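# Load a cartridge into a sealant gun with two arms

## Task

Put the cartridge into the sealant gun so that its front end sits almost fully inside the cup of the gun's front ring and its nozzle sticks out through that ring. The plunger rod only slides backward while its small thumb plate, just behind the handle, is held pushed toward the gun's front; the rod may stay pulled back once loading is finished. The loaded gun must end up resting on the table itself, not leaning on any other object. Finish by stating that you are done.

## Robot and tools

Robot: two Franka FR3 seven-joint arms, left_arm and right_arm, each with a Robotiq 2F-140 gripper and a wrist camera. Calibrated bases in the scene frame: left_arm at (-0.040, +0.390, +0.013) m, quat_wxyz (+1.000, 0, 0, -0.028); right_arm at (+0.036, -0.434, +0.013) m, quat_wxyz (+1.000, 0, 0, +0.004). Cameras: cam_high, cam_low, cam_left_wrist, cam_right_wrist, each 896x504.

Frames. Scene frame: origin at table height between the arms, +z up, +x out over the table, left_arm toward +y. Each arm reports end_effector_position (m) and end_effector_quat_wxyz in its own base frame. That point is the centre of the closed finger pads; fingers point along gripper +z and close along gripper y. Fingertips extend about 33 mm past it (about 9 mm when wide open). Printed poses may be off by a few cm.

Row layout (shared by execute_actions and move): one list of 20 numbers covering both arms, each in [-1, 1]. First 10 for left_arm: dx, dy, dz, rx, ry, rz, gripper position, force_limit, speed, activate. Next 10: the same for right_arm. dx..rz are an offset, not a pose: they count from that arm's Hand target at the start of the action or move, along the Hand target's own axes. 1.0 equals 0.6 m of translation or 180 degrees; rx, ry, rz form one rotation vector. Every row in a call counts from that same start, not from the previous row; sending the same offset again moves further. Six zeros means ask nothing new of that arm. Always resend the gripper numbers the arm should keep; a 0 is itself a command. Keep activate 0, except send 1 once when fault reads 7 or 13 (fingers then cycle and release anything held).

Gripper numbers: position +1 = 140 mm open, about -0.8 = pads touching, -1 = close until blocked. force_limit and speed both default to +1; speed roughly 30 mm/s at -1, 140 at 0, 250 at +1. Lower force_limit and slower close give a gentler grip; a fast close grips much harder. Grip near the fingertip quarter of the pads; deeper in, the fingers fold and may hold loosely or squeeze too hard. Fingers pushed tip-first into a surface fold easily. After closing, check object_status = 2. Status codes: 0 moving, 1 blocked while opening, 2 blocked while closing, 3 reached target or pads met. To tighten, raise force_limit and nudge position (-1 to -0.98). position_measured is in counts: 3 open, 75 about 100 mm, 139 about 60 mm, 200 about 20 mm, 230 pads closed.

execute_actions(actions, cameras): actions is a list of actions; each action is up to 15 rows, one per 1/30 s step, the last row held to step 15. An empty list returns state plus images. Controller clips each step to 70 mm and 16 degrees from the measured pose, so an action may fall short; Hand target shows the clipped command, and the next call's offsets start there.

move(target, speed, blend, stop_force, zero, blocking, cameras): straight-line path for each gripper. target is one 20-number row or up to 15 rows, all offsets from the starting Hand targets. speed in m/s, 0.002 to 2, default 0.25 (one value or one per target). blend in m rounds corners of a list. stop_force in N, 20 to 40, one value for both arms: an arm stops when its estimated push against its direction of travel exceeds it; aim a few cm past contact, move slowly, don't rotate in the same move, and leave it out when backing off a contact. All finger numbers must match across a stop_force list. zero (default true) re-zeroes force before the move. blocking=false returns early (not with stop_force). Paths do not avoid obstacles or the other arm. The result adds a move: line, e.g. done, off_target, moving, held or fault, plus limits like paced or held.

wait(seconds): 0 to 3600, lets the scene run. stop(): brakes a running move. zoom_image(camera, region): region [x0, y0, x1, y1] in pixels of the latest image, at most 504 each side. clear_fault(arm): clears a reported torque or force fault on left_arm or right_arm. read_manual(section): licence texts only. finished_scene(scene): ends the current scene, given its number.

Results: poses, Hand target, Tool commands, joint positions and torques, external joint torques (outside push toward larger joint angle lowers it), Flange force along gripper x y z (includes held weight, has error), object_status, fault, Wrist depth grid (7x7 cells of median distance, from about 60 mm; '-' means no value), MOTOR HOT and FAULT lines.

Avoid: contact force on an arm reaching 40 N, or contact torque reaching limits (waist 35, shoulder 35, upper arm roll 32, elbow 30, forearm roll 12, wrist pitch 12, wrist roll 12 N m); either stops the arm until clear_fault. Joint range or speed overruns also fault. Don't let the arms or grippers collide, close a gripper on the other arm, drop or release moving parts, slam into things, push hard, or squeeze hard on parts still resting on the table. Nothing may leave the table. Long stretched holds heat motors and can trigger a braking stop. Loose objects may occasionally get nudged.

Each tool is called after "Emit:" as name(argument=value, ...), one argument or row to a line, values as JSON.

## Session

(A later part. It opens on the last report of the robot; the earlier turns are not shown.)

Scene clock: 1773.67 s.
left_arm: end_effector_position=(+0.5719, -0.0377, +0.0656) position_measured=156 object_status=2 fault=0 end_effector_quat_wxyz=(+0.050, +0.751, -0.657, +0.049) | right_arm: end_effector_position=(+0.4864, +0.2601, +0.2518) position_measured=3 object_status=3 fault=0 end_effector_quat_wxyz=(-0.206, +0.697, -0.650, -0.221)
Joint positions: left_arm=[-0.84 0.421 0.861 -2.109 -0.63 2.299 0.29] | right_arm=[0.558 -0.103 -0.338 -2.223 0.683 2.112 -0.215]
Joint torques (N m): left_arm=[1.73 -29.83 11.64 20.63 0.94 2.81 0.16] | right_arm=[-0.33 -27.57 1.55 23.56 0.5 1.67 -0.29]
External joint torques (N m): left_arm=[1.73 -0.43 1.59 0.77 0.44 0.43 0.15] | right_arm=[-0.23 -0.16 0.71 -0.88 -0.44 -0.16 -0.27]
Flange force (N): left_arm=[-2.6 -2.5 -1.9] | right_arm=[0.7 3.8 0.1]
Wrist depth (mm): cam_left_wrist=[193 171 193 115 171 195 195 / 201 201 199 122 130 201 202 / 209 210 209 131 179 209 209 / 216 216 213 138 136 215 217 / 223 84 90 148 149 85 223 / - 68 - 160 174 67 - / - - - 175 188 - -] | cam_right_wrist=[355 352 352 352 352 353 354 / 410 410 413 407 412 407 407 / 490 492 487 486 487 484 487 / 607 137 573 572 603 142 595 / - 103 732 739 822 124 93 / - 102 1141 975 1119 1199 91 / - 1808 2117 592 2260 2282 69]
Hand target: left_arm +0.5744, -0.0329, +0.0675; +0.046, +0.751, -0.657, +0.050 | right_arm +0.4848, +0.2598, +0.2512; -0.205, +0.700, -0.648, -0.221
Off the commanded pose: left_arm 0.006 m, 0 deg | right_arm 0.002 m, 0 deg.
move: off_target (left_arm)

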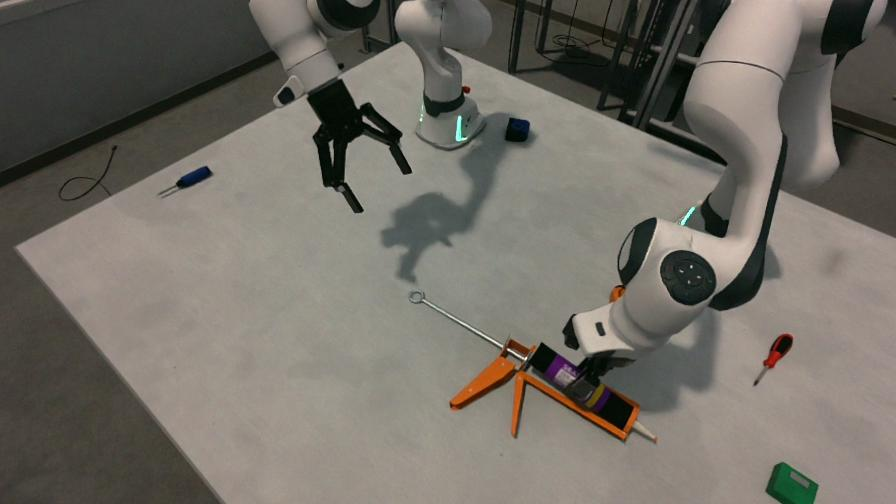

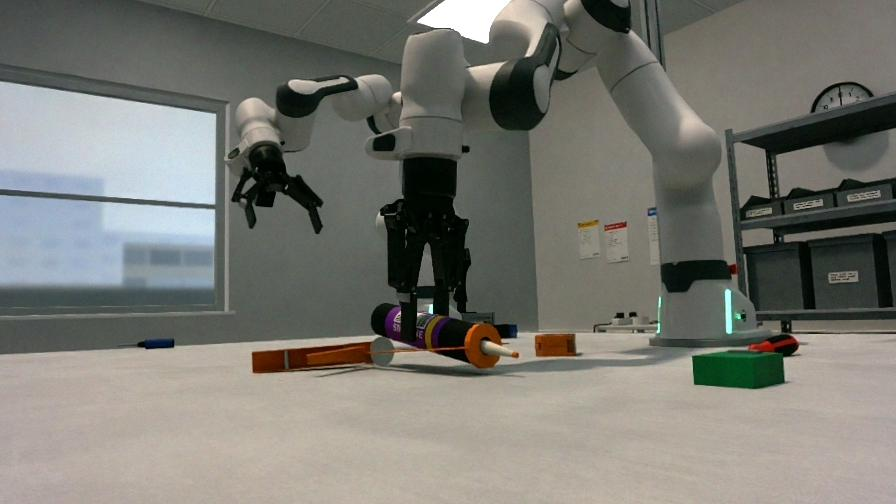

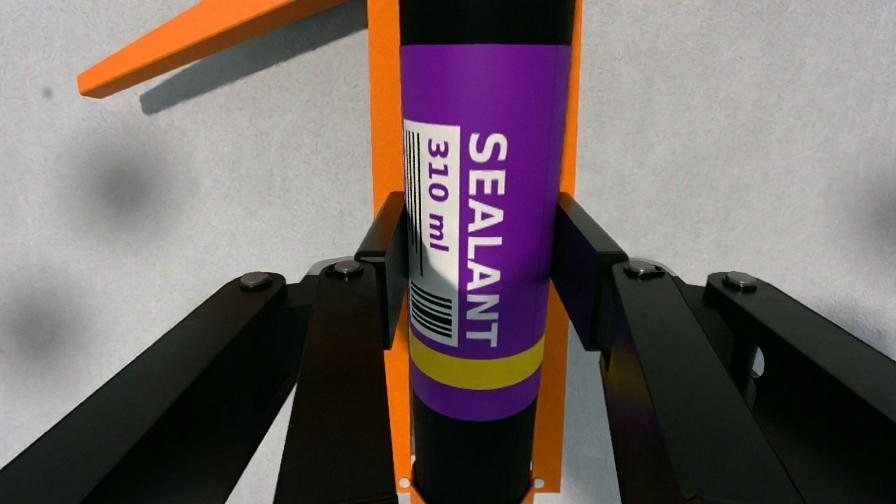

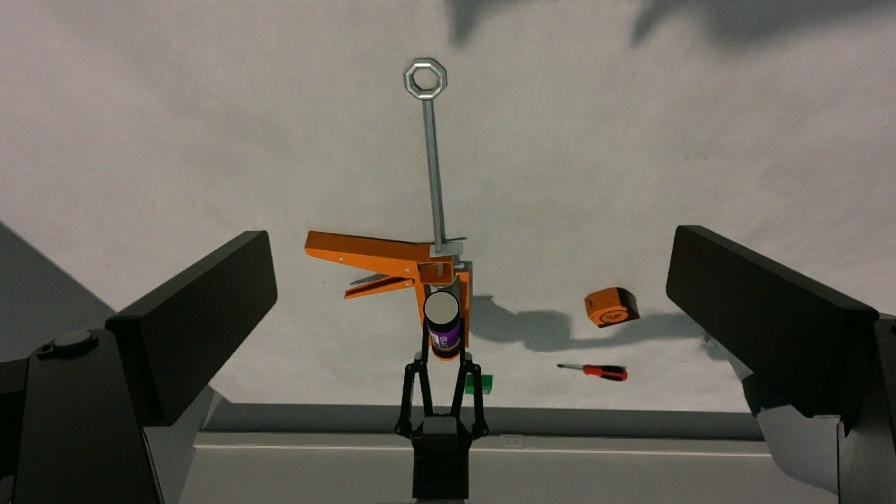

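Emit:
execute_actions(
  actions=[
    [[0,0,0,0,0,0,0.12,-0.1,-1,0,0,0,0,0,0,0,1,-1,0,0]],
    [[0,0,0,0,0,0,0.12,-0.1,-1,0,0,0,0,0,0,0,1,-1,0,0]],
    [[0,0,0,0,0,0,0.12,-0.1,-1,0,0,0,0,0,0,0,1,-1,0,0]],
  ],
  cameras=["all"],
)

Emit:
zoom_image(
  camera="cam_low",
  region=[350, 290, 450, 380],
)

Emit:
zoom_image(
  camera="cam_high",
  region=[480, 310, 660, 450],
)

Emit:
zoom_image(
  camera="cam_right_wrist",
  region=[370, 220, 520, 370],
)

Scene clock: 1814.20 s.
left_arm: end_effector_position=(+0.5724, -0.0347, +0.0662) position_measured=114 object_status=3 fault=0 end_effector_quat_wxyz=(+0.049, +0.752, -0.655, +0.049) | right_arm: end_effector_position=(+0.4864, +0.2601, +0.2518) position_measured=3 object_status=3 fault=0 end_effector_quat_wxyz=(-0.206, +0.697, -0.650, -0.221)
Joint positions: left_arm=[-0.839 0.421 0.865 -2.109 -0.63 2.299 0.29] | right_arm=[0.558 -0.103 -0.338 -2.223 0.683 2.112 -0.215]
Joint torques (N m): left_arm=[0.63 -28.28 9.93 19.85 0.75 2.53 0.18] | right_arm=[-0.36 -27.55 1.54 23.6 0.5 1.68 -0.3]
External joint torques (N m): left_arm=[0.59 1.11 -0.22 -0.06 0.25 0.13 0.18] | right_arm=[-0.31 -0.13 0.64 -0.84 -0.44 -0.15 -0.28]
External joint torques at the end of the 1st action: left_arm=[0.6 1.05 -0.08 -0.06 0.25 0.14 0.22] | right_arm=[-0.3 -0.12 0.68 -0.85 -0.44 -0.17 -0.3]
External joint torques at the end of the 2nd action: left_arm=[0.63 1.15 -0.21 -0.05 0.26 0.14 0.18] | right_arm=[-0.24 -0.18 0.67 -0.85 -0.43 -0.16 -0.31]
Flange force (N): left_arm=[-1.1 -4.2 3.1] | right_arm=[0.8 3.5 0.0]
Flange force at the end of the 1st action (N): left_arm=[-1.2 -3.9 2.9] | right_arm=[0.8 3.6 0.0]
Flange force at the end of the 2nd action (N): left_arm=[-1.2 -4.4 3.3] | right_arm=[0.8 3.7 0.0]
Wrist depth (mm): cam_left_wrist=[194 176 194 152 174 195 195 / 202 202 200 157 179 202 202 / 210 210 210 163 207 211 210 / 217 216 139 169 170 214 217 / - 83 117 175 194 79 83 / - 71 235 184 206 - 77 / - 66 - 196 241 - -] | cam_right_wrist=[355 355 353 352 353 350 352 / 411 409 409 409 409 407 405 / 490 490 488 485 481 482 487 / 577 137 564 575 595 142 594 / - 103 783 730 825 124 93 / - 1040 1059 955 1093 1125 91 / - - 2527 588 2350 2217 69]
Hand target: left_arm +0.5744, -0.0329, +0.0675; +0.046, +0.751, -0.657, +0.050 | right_arm +0.4848, +0.2598, +0.2512; -0.205, +0.700, -0.648, -0.221
Off the commanded pose: left_arm 0.003 m, 0 deg | right_arm 0.002 m, 0 deg.
Step readings (end_effector_position of left_arm | right_arm; steps 1 to 15: 1st action; 16 to 30: 2nd action; 31 to 45: 3rd action):
0: (+0.5719, -0.0377, +0.0656) | (+0.4864, +0.2601, +0.2518)
1: (+0.5719, -0.0377, +0.0656) | (+0.4864, +0.2601, +0.2518)
2: (+0.5719, -0.0377, +0.0656) | (+0.4864, +0.2601, +0.2518)
4: (+0.5720, -0.0374, +0.0657) | (+0.4864, +0.2601, +0.2518)
8: (+0.5723, -0.0353, +0.0661) | (+0.4864, +0.2601, +0.2518)
15: (+0.5724, -0.0347, +0.0662) | (+0.4864, +0.2601, +0.2518)
16: (+0.5724, -0.0347, +0.0662) | (+0.4864, +0.2601, +0.2518)
17: (+0.5724, -0.0347, +0.0662) | (+0.4864, +0.2601, +0.2518)
19: (+0.5724, -0.0347, +0.0662) | (+0.4864, +0.2601, +0.2518)
23: (+0.5724, -0.0347, +0.0662) | (+0.4864, +0.2601, +0.2518)
30: (+0.5724, -0.0347, +0.0662) | (+0.4864, +0.2601, +0.2518)
31: (+0.5724, -0.0347, +0.0662) | (+0.4864, +0.2601, +0.2518)
32: (+0.5724, -0.0347, +0.0662) | (+0.4864, +0.2601, +0.2518)
34: (+0.5724, -0.0347, +0.0662) | (+0.4864, +0.2601, +0.2518)
38: (+0.5724, -0.0347, +0.0662) | (+0.4864, +0.2601, +0.2518)
45: (+0.5724, -0.0347, +0.0662) | (+0.4864, +0.2601, +0.2518)

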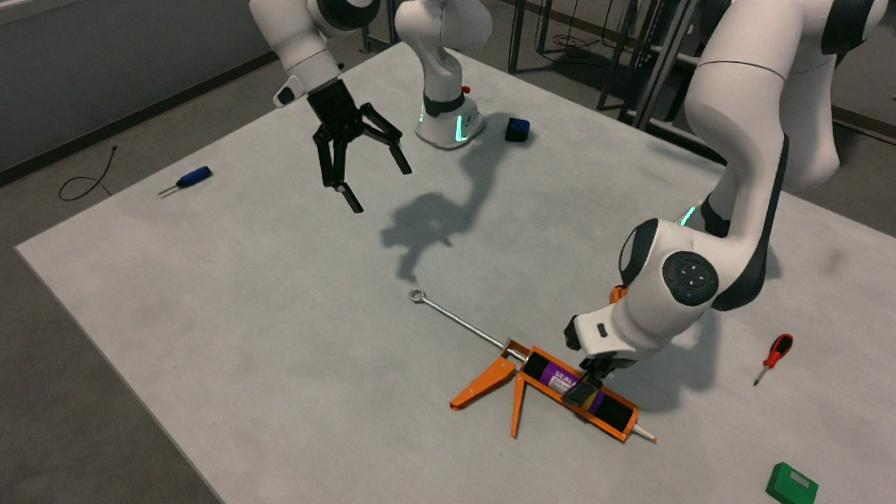

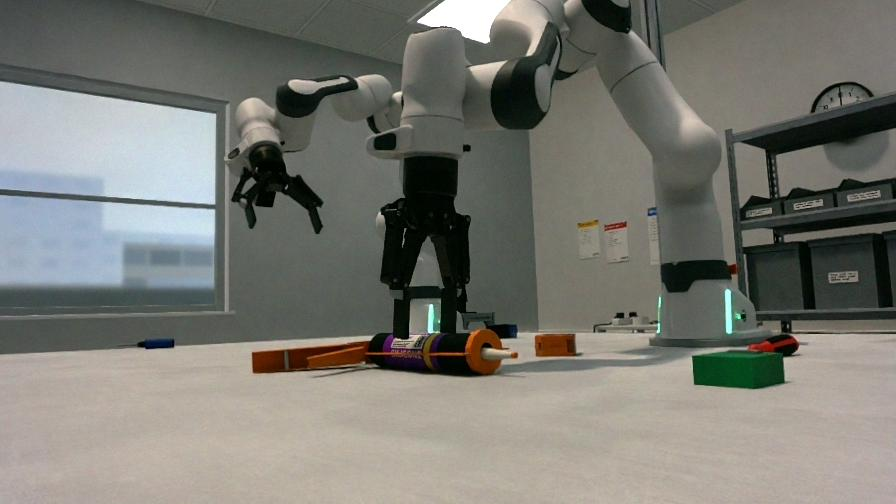

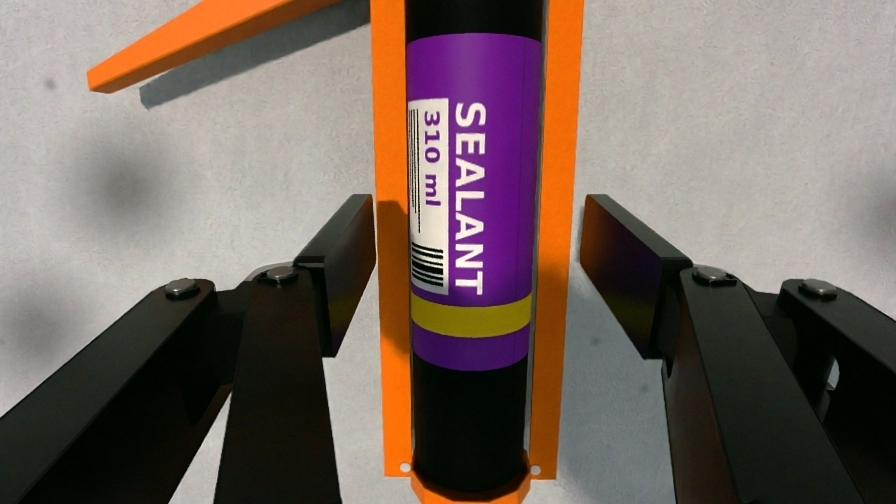

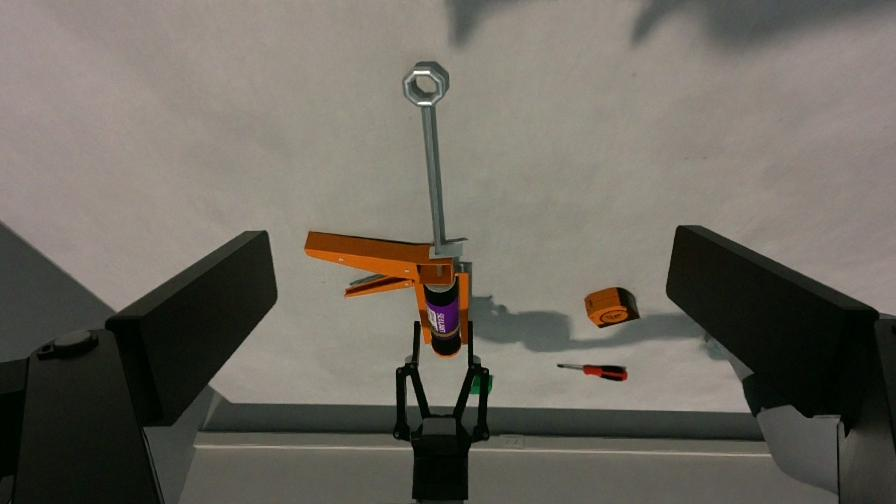

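Scaled by 5.040 from the camera's image (finer frame: 1280x720).

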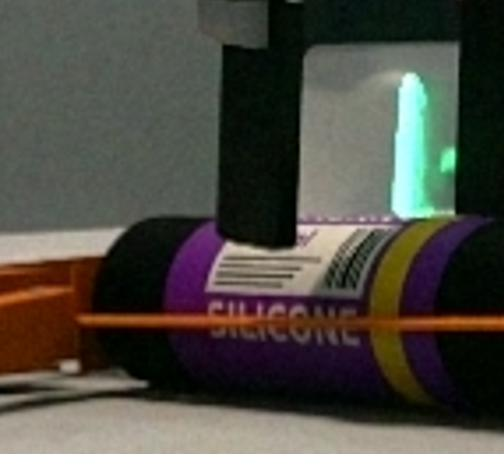

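Scaled by 2.800 from the camera's image (finer frame: 1280x720).

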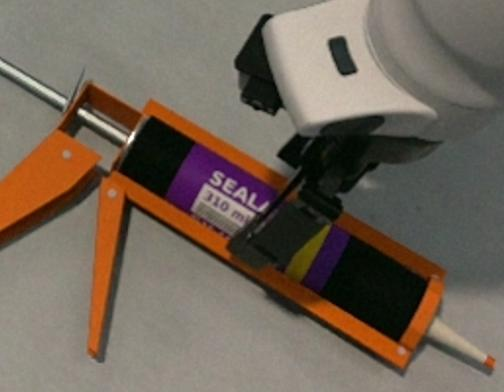

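Scaled by 3.360 from the camera's image (finer frame: 1280x720).

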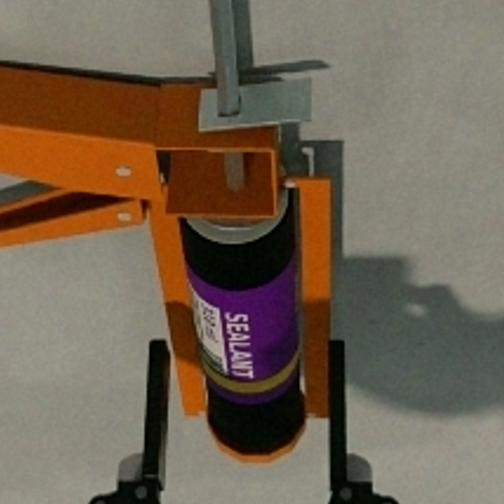

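Emit:
move(
  target=[0,0,-0.15,0,0,0,0.12,-0.1,-1,0,0,0,0,0,0,0,1,-1,0,0],
  speed=0.15,
  cameras=["all"],
)

Emit:
zoom_image(
  camera="cam_left_wrist",
  region=[340, 250, 600, 504],
)

Emit:
zoom_image(
  camera="cam_low",
  region=[350, 290, 550, 400],
)

Emit:
zoom_image(
  camera="cam_high",
  region=[510, 330, 600, 400],
)

Emit:
zoom_image(
  camera="cam_right_wrist",
  region=[400, 260, 500, 360],
)

Scene clock: 1827.30 s.
left_arm: end_effector_position=(+0.5744, -0.0211, +0.1568) position_measured=114 object_status=3 fault=0 end_effector_quat_wxyz=(+0.045, +0.749, -0.659, +0.053) | right_arm: end_effector_position=(+0.4864, +0.2601, +0.2518) position_measured=3 object_status=3 fault=0 end_effector_quat_wxyz=(-0.206, +0.697, -0.650, -0.221)
Joint positions: left_arm=[-0.953 0.251 1.022 -2.063 -0.428 2.164 0.174] | right_arm=[0.558 -0.103 -0.338 -2.223 0.683 2.112 -0.215]
Joint velocities: left_arm=[0.001 -0.001 0 0 -0.001 -0.001 -0.006] | right_arm=[within noise]
Joint torques (N m): left_arm=[0.19 -21.9 6.72 22.35 0.97 2.13 -0.38] | right_arm=[-0.4 -27.55 1.53 23.55 0.5 1.68 -0.3]
External joint torques (N m): left_arm=[0.11 0.78 -0.22 -0.31 0.46 -0.35 -0.38] | right_arm=[-0.38 -0.17 0.61 -0.88 -0.44 -0.15 -0.28]
Flange force (N): left_arm=[0.6 -1.1 -0.1] | right_arm=[0.9 3.8 -0.1]
Wrist depth (mm): cam_left_wrist=[- 283 271 237 276 275 277 / 292 290 291 248 288 287 286 / 304 301 302 258 296 298 297 / 316 312 139 266 154 305 324 / - 83 106 290 294 79 87 / - 71 338 339 336 - 77 / - 66 354 350 351 - -] | cam_right_wrist=[358 352 353 352 349 340 353 / 412 410 410 408 406 406 407 / 492 485 483 483 485 483 486 / 607 136 575 580 600 142 598 / - 103 783 739 849 124 93 / - 110 1049 1040 1114 1125 91 / - - 2398 595 2260 1975 69]
Hand target: left_arm +0.5731, -0.0207, +0.1567; +0.046, +0.751, -0.657, +0.050 | right_arm +0.4848, +0.2598, +0.2512; -0.205, +0.700, -0.648, -0.221
Off the commanded pose: left_arm 0.001 m, 0 deg | right_arm 0.002 m, 0 deg.
move: done

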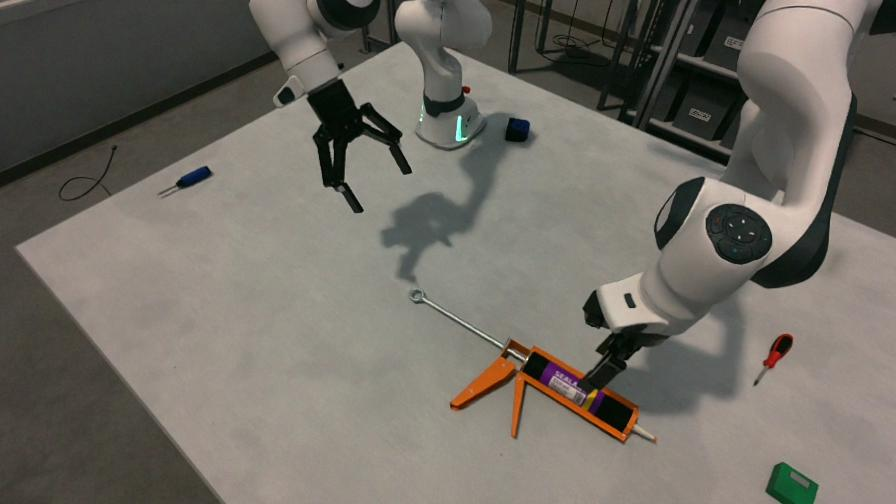

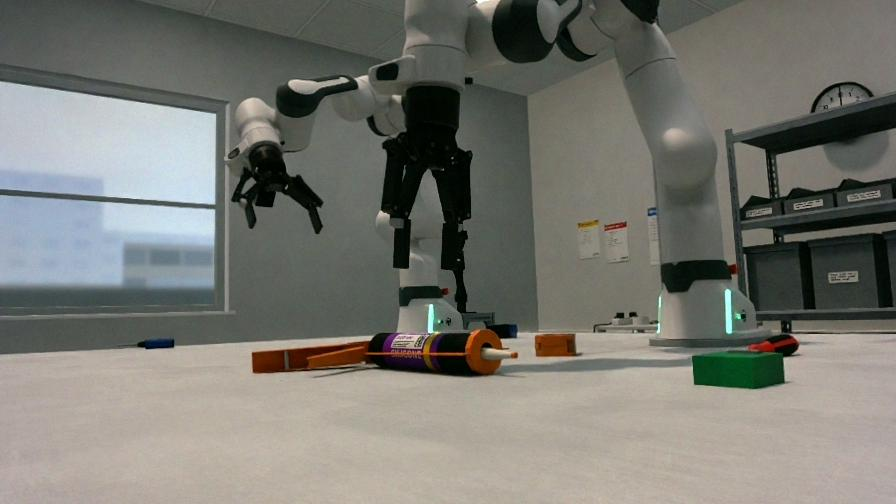

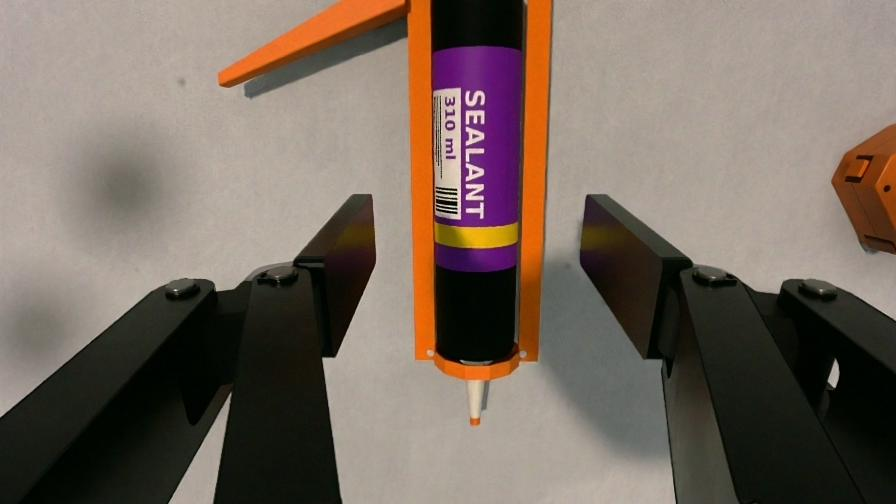

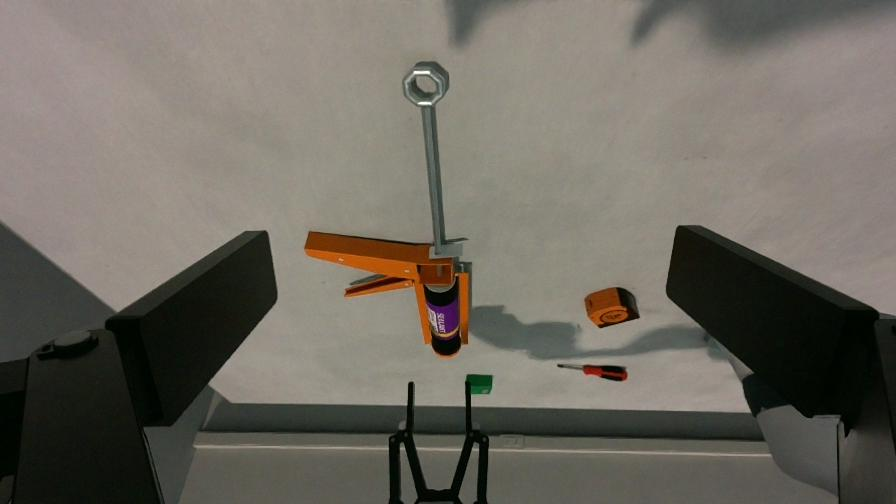

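Scaled by 1.938 from the camera's image (finer frame: 1280x720).

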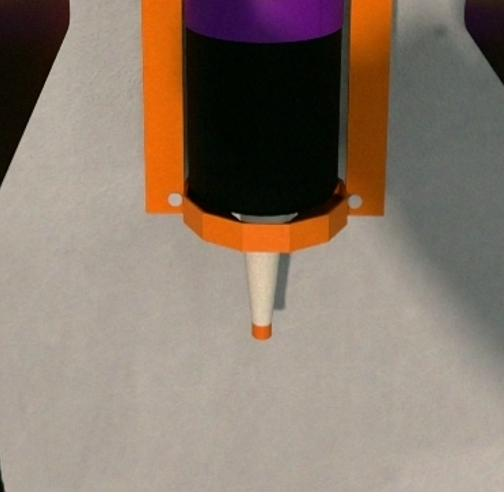

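Scaled by 2.520 from the camera's image (finer frame: 1280x720).

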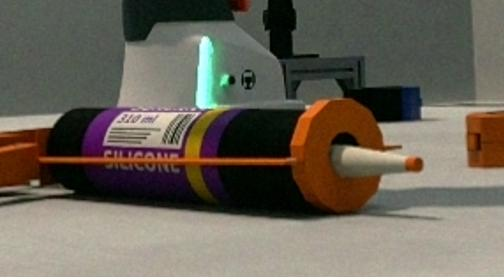

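Scaled by 5.600 from the camera's image (finer frame: 1280x720).

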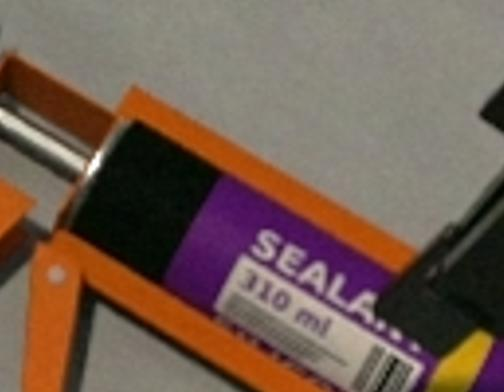

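Scaled by 5.040 from the camera's image (finer frame: 1280x720).

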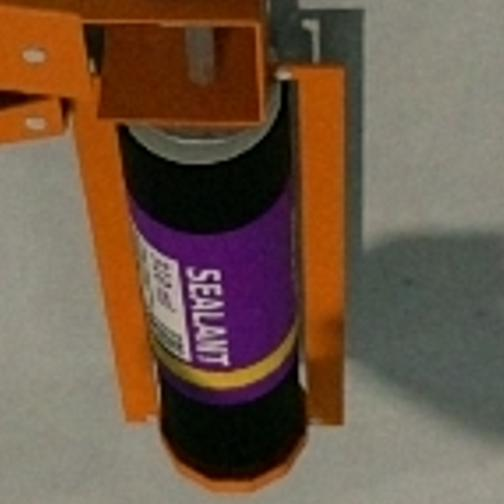

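Emit:
zoom_image(
  camera="cam_left_wrist",
  region=[420, 330, 530, 430],
)

Emit:
zoom_image(
  camera="cam_high",
  region=[590, 380, 660, 450],
)

Emit:
zoom_image(
  camera="cam_high",
  region=[505, 330, 555, 380],
)

Emit:
zoom_image(
  camera="cam_low",
  region=[440, 310, 530, 390],
)

Scaled by 4.582 from the camera's image (finer frame: 1280x720).

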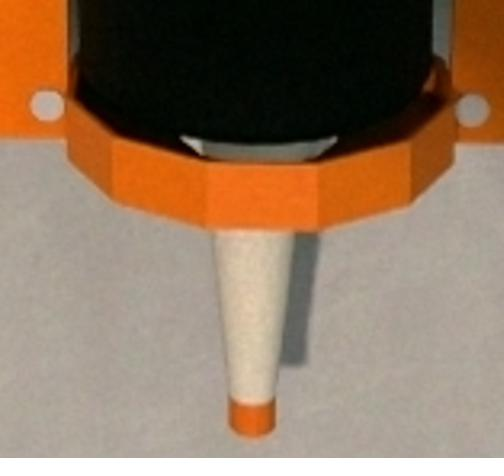

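Scaled by 7.200 from the camera's image (finer frame: 1280x720).

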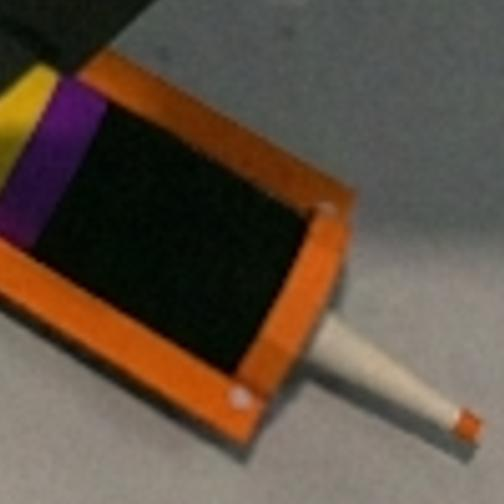

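Scaled by 10.080 from the camera's image (finer frame: 1280x720).

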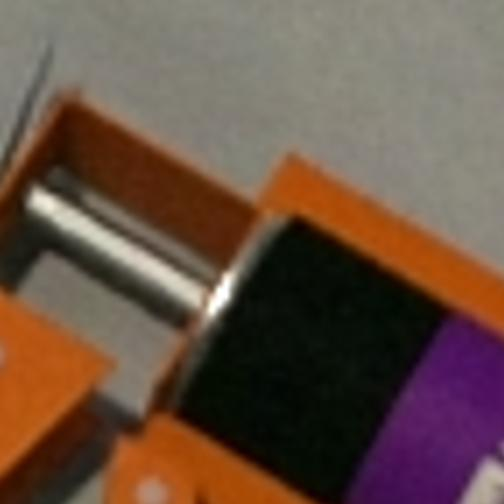

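Scaled by 5.600 from the camera's image (finer frame: 1280x720).

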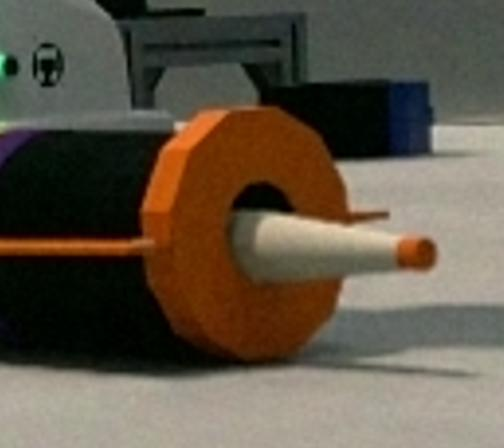

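Emit:
move(
  target=[-0.17,0,-0.0,0,-0.0444,0,0.12,-0.1,-1,0,0,0,0,0,0,0,1,-1,0,0],
  speed=0.15,
  cameras=["cam_left_wrist"],
)

Emit:
zoom_image(
  camera="cam_left_wrist",
  region=[420, 180, 530, 290],
)

Scene clock: 1890.83 s.
left_arm: end_effector_position=(+0.5594, +0.0781, +0.1439) position_measured=114 object_status=3 fault=0 end_effector_quat_wxyz=(+0.002, +0.756, -0.655, +0.000) | right_arm: end_effector_position=(+0.4864, +0.2601, +0.2518) position_measured=3 object_status=3 fault=0 end_effector_quat_wxyz=(-0.206, +0.697, -0.650, -0.221)
Joint positions: left_arm=[-0.902 0.286 1.089 -2.089 -0.317 2.196 0.217] | right_arm=[0.558 -0.103 -0.338 -2.223 0.683 2.112 -0.215]
Joint velocities: left_arm=[0 0 0 0 0 0.001 0.007] | right_arm=[within noise]
Joint torques (N m): left_arm=[0.95 -20.12 7.1 21.67 1.14 2.74 0.25] | right_arm=[-0.35 -27.56 1.56 23.59 0.51 1.67 -0.28]
External joint torques (N m): left_arm=[1.01 1.13 -0.92 -0.58 0.54 0.2 0.25] | right_arm=[-0.32 -0.04 0.63 -0.9 -0.43 -0.16 -0.27]
Flange force (N): left_arm=[-1.8 -6.8 5.2] | right_arm=[0.9 3.5 0.1]
Wrist depth (mm): cam_left_wrist=[259 261 258 219 227 257 257 / 273 276 273 237 270 271 272 / 293 289 285 260 285 287 286 / 313 304 138 305 154 298 305 / - 83 117 328 325 79 87 / - 71 - 349 347 - 77 / - 66 - 373 365 - -] | cam_right_wrist=[357 353 353 351 350 353 352 / 415 412 407 404 408 406 409 / 491 491 488 488 485 485 482 / 586 137 570 573 598 142 591 / - 103 786 766 783 124 94 / - 963 1045 1054 1078 1119 91 / - - - 2238 2217 2197 69]
Hand target: left_arm +0.5596, +0.0794, +0.1428; +0.000, +0.753, -0.658, -0.002 | right_arm +0.4848, +0.2598, +0.2512; -0.205, +0.700, -0.648, -0.221
Off the commanded pose: left_arm 0.002 m, 1 deg | right_arm 0.002 m, 0 deg.
move: done

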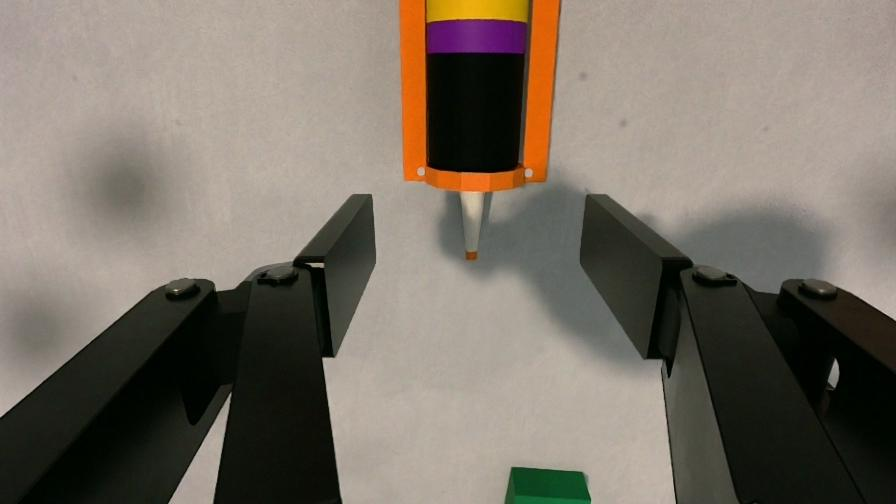

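Scaled by 4.582 from the camera's image (finer frame: 1280x720).

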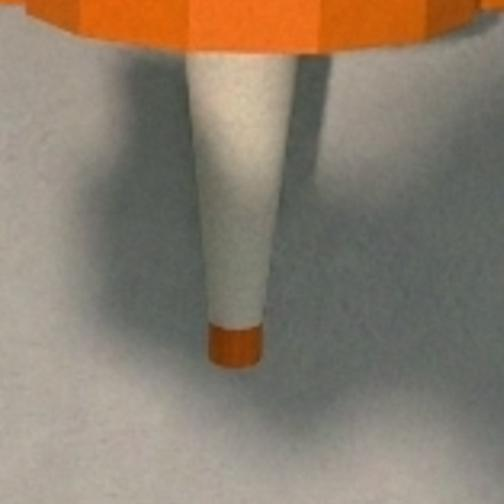

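Emit:
zoom_image(
  camera="cam_left_wrist",
  region=[400, 130, 550, 210],
)

Scaled by 3.360 from the camera's image (finer frame: 1280x720).

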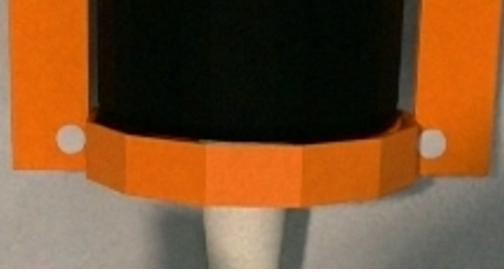

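Emit:
move(
  target=[0,0,0,0,0,0,0.12,-0.1,-1,0,0.073,-0.0395,0.2553,0,0.0833,0,-0.0785,-1,0,0],
  speed=0.2,
  cameras=["all"],
)

Scene clock: 1993.13 s.
left_arm: end_effector_position=(+0.5594, +0.0782, +0.1438) position_measured=114 object_status=3 fault=0 end_effector_quat_wxyz=(+0.002, +0.755, -0.656, +0.000) | right_arm: end_effector_position=(+0.5033, +0.3142, +0.1012) position_measured=139 object_status=3 fault=0 end_effector_quat_wxyz=(-0.119, +0.725, -0.666, -0.130)
Joint positions: left_arm=[-0.902 0.286 1.089 -2.089 -0.317 2.196 0.22] | right_arm=[0.686 0.218 -0.251 -2.171 0.602 2.419 -0.091]
Joint velocities: left_arm=[within noise] | right_arm=[-0.001 -0.001 -0.001 0 0.001 0 0.006]
Joint torques (N m): left_arm=[0.67 -20.03 7.5 21.67 1.03 2.71 0.3] | right_arm=[0.05 -36.21 -1.73 22.03 -0.08 2.71 0.13]
External joint torques (N m): left_arm=[0.56 1.34 -0.7 -0.59 0.42 0.16 0.29] | right_arm=[-0.11 0.17 -0.27 -0.06 -0.43 0.37 0.14]
Flange force (N): left_arm=[-1.3 -5.9 4.9] | right_arm=[-0.2 0.3 -0.1]
Wrist depth (mm): cam_left_wrist=[262 260 259 220 255 255 256 / 274 273 272 233 272 274 271 / 290 293 289 260 284 287 287 / 308 304 139 307 299 296 304 / - 83 117 325 315 79 87 / - 71 349 350 354 - 77 / - 66 377 375 365 - -] | cam_right_wrist=[212 209 209 207 207 207 207 / 234 232 232 231 230 229 229 / 262 260 260 259 257 257 257 / 298 298 280 287 150 291 291 / 346 87 96 340 129 91 318 / - 67 68 400 406 64 69 / - - - 437 - - 72]
Hand target: left_arm +0.5596, +0.0794, +0.1428; +0.000, +0.753, -0.658, -0.002 | right_arm +0.5044, +0.3137, +0.1007; -0.119, +0.723, -0.669, -0.128
Off the commanded pose: left_arm 0.002 m, 1 deg | right_arm 0.001 m, 0 deg.
move: done

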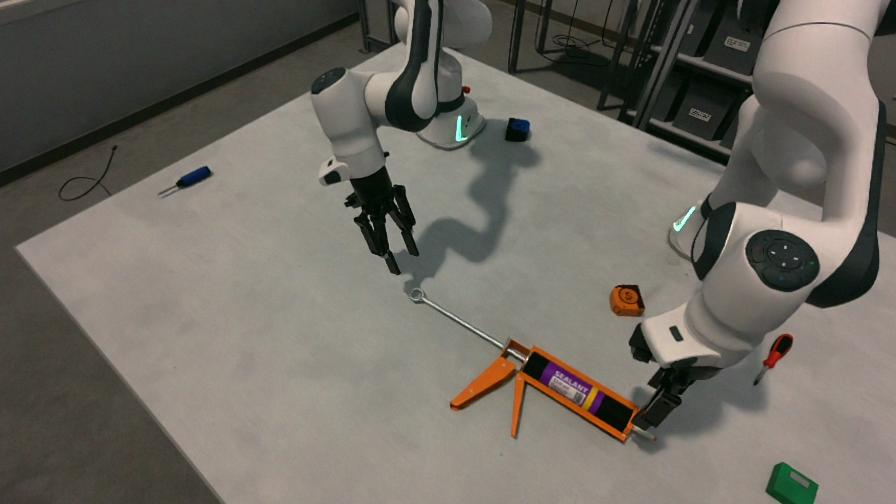

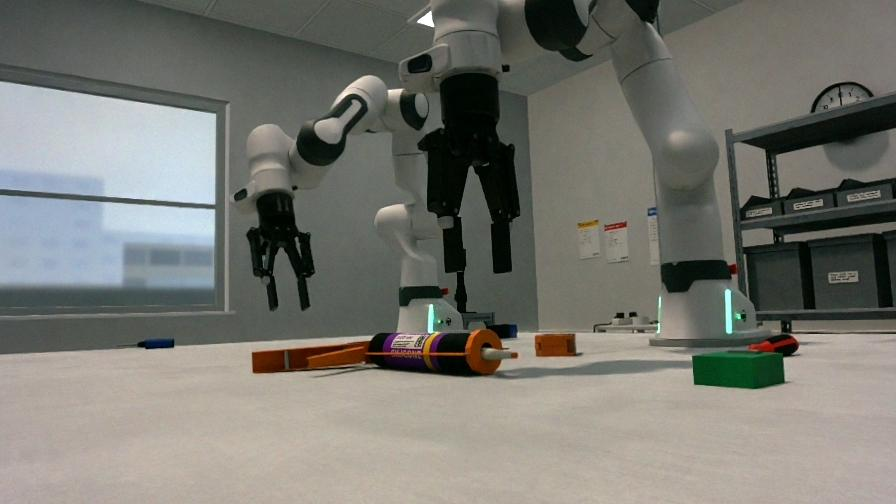

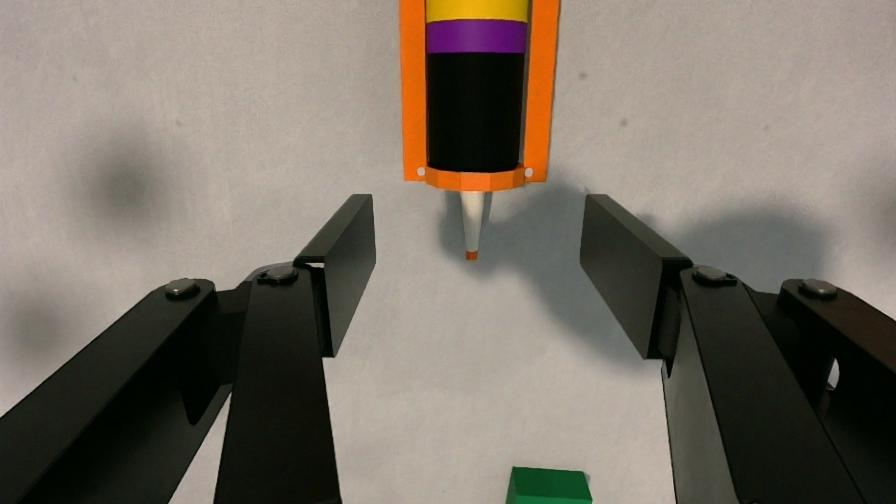

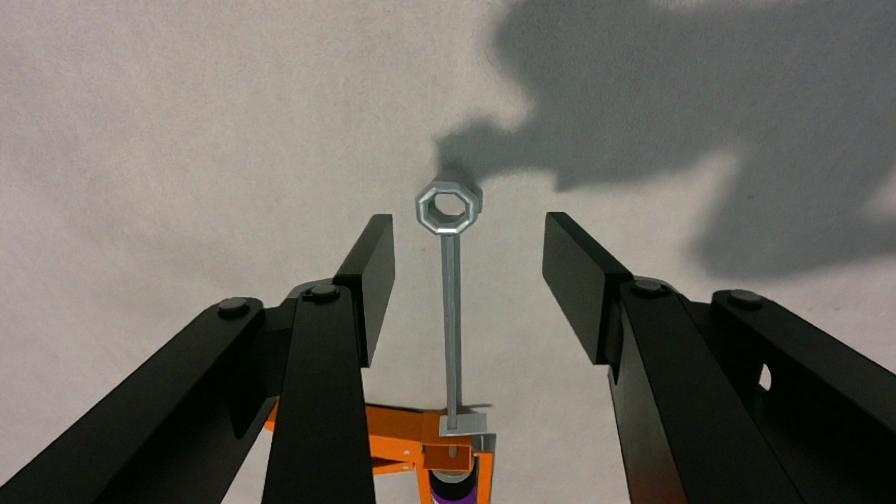

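Emit:
zoom_image(
  camera="cam_right_wrist",
  region=[390, 150, 510, 270],
)

Emit:
zoom_image(
  camera="cam_low",
  region=[230, 320, 400, 390],
)

Emit:
zoom_image(
  camera="cam_high",
  region=[380, 230, 480, 330],
)

Scaled by 4.200 from the camera's image (finer frame: 1280x720).

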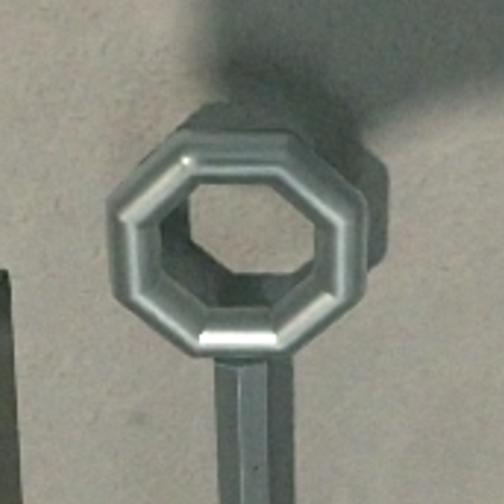

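Scaled by 2.965 from the camera's image (finer frame: 1280x720).

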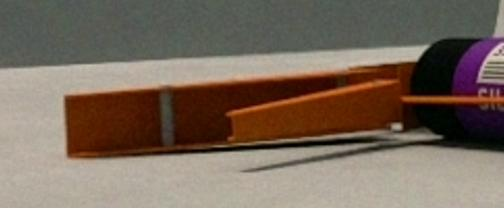

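Scaled by 5.040 from the camera's image (finer frame: 1280x720).

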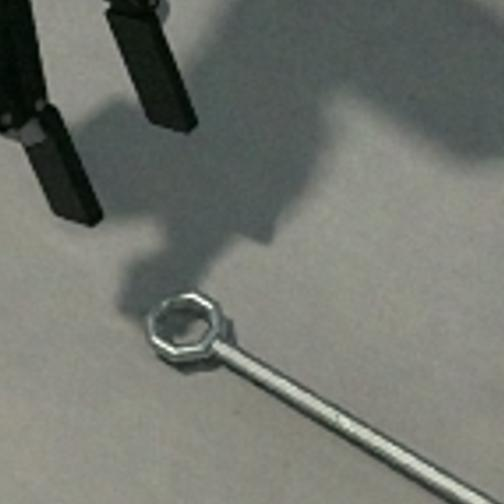

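Emit:
move(
  target=[
    [-0.03,0.0028,0,0,0,0,-0.324,-0.1,-1,0,0,0,-0.0,0,0,0,-0.0785,-1,0,0],
    [-0.03,0.0028,0.17,0,0,0,-0.324,-0.1,-1,0,0,0,0,0,0,0,-0.0785,-1,0,0],
  ],
  speed=0.12,
  cameras=["all"],
)

Emit:
zoom_image(
  camera="cam_low",
  region=[420, 270, 540, 390],
)

Emit:
zoom_image(
  camera="cam_high",
  region=[580, 360, 680, 460],
)

Scene clock: 2043.40 s.
left_arm: end_effector_position=(+0.5527, +0.0976, +0.0395) position_measured=170 object_status=3 fault=0 end_effector_quat_wxyz=(+0.002, +0.755, -0.656, -0.005) | right_arm: end_effector_position=(+0.5033, +0.3142, +0.1012) position_measured=139 object_status=3 fault=0 end_effector_quat_wxyz=(-0.119, +0.724, -0.667, -0.130)
Joint positions: left_arm=[-0.684 0.472 0.87 -2.144 -0.522 2.381 0.386] | right_arm=[0.686 0.218 -0.251 -2.171 0.602 2.419 -0.089]
Joint velocities: left_arm=[0 0 0.001 0 0 0.002 0.007] | right_arm=[within noise]
Joint torques (N m): left_arm=[0.99 -28.54 10.34 18.67 0.52 2.71 0.31] | right_arm=[0.01 -36.25 -1.68 22.06 -0.08 2.69 0.18]
External joint torques (N m): left_arm=[0.87 1.05 -1.09 -0.18 0.02 0.19 0.31] | right_arm=[0.02 0.26 -0.05 -0.06 -0.44 0.34 0.19]
Flange force (N): left_arm=[-2.0 -5.3 6.4] | right_arm=[-0.6 0.2 0.1]
Wrist depth (mm): cam_left_wrist=[161 162 159 119 136 162 162 / 171 171 169 126 145 171 171 / 181 181 181 129 177 182 183 / 190 192 190 188 154 190 193 / - 85 90 206 89 84 203 / - 68 - 220 - 67 - / - - - 237 - - -] | cam_right_wrist=[210 209 208 208 208 207 207 / 234 232 230 230 229 230 229 / 260 261 259 258 257 256 257 / 298 297 280 287 150 293 290 / 346 87 96 341 129 91 317 / - 67 68 405 405 64 69 / - - - 432 - - 72]
Hand target: left_arm +0.5552, +0.0973, +0.0408; +0.000, +0.753, -0.658, -0.002 | right_arm +0.5044, +0.3137, +0.1007; -0.119, +0.723, -0.669, -0.128
Off the commanded pose: left_arm 0.003 m, 1 deg | right_arm 0.001 m, 0 deg.
move: done

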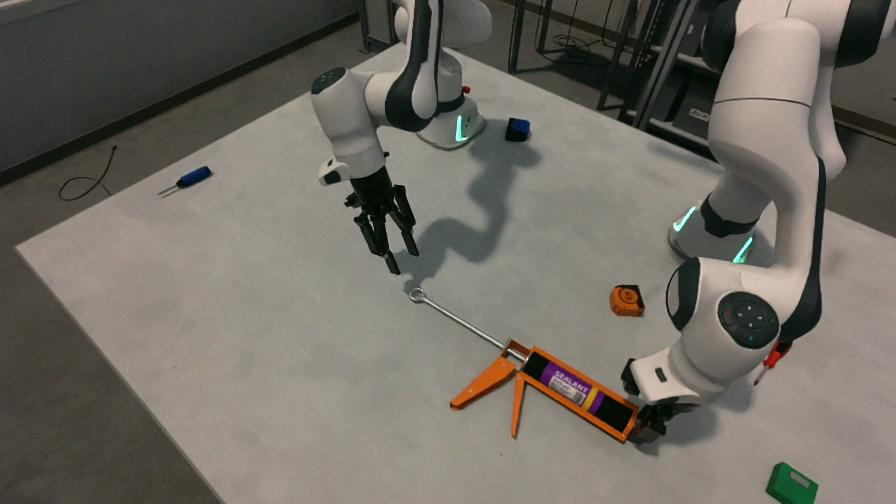

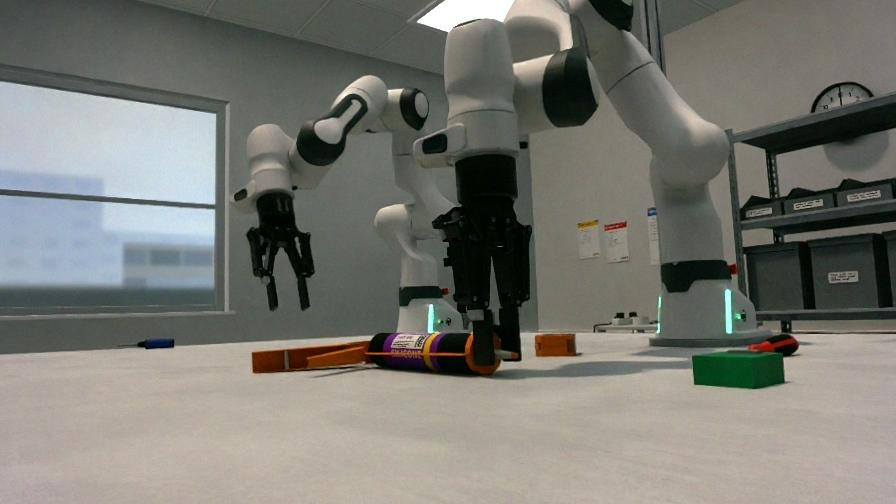

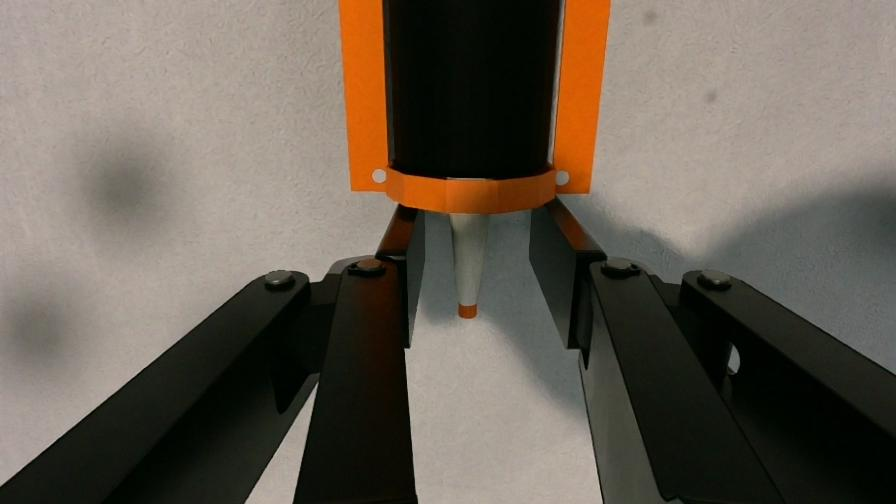

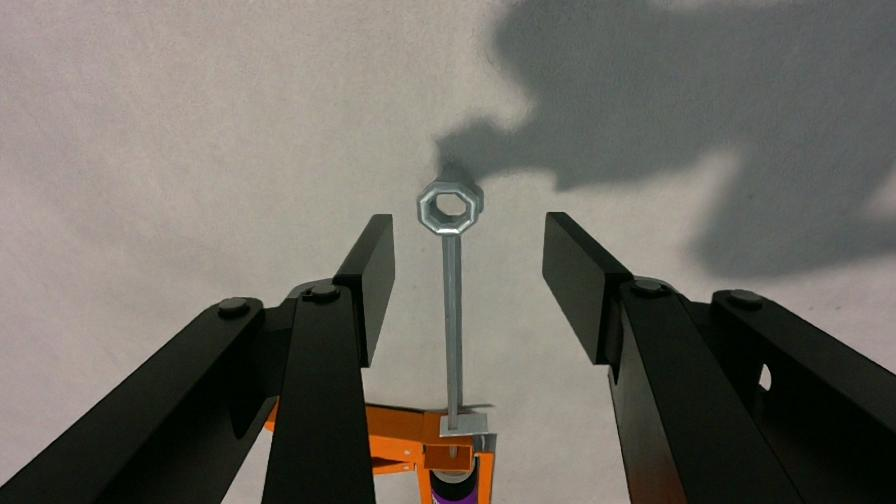

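Scaled by 4.200 from the camera's image (finer frame: 1280x720).

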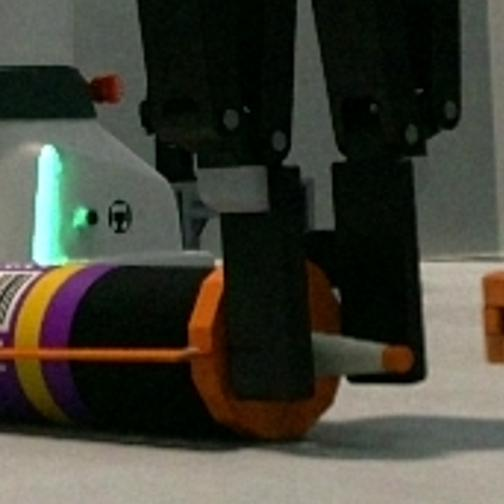

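Scaled by 5.040 from the camera's image (finer frame: 1280x720).

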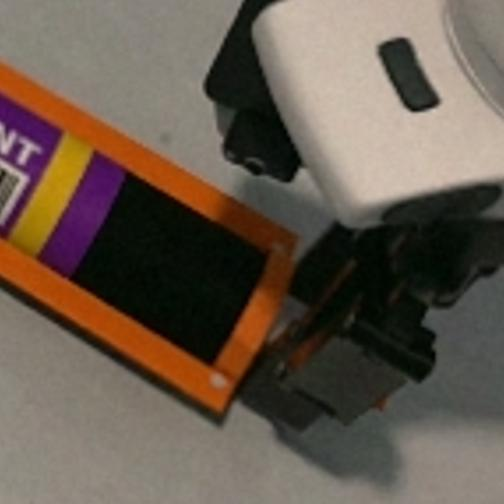

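Emit:
zoom_image(
  camera="cam_left_wrist",
  region=[370, 130, 570, 230],
)

Scaled by 2.520 from the camera's image (finer frame: 1280x720).

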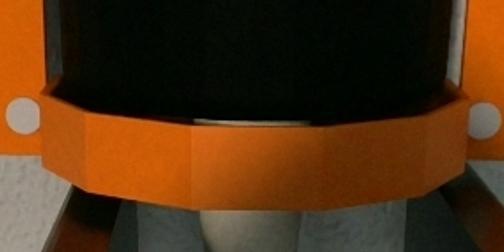

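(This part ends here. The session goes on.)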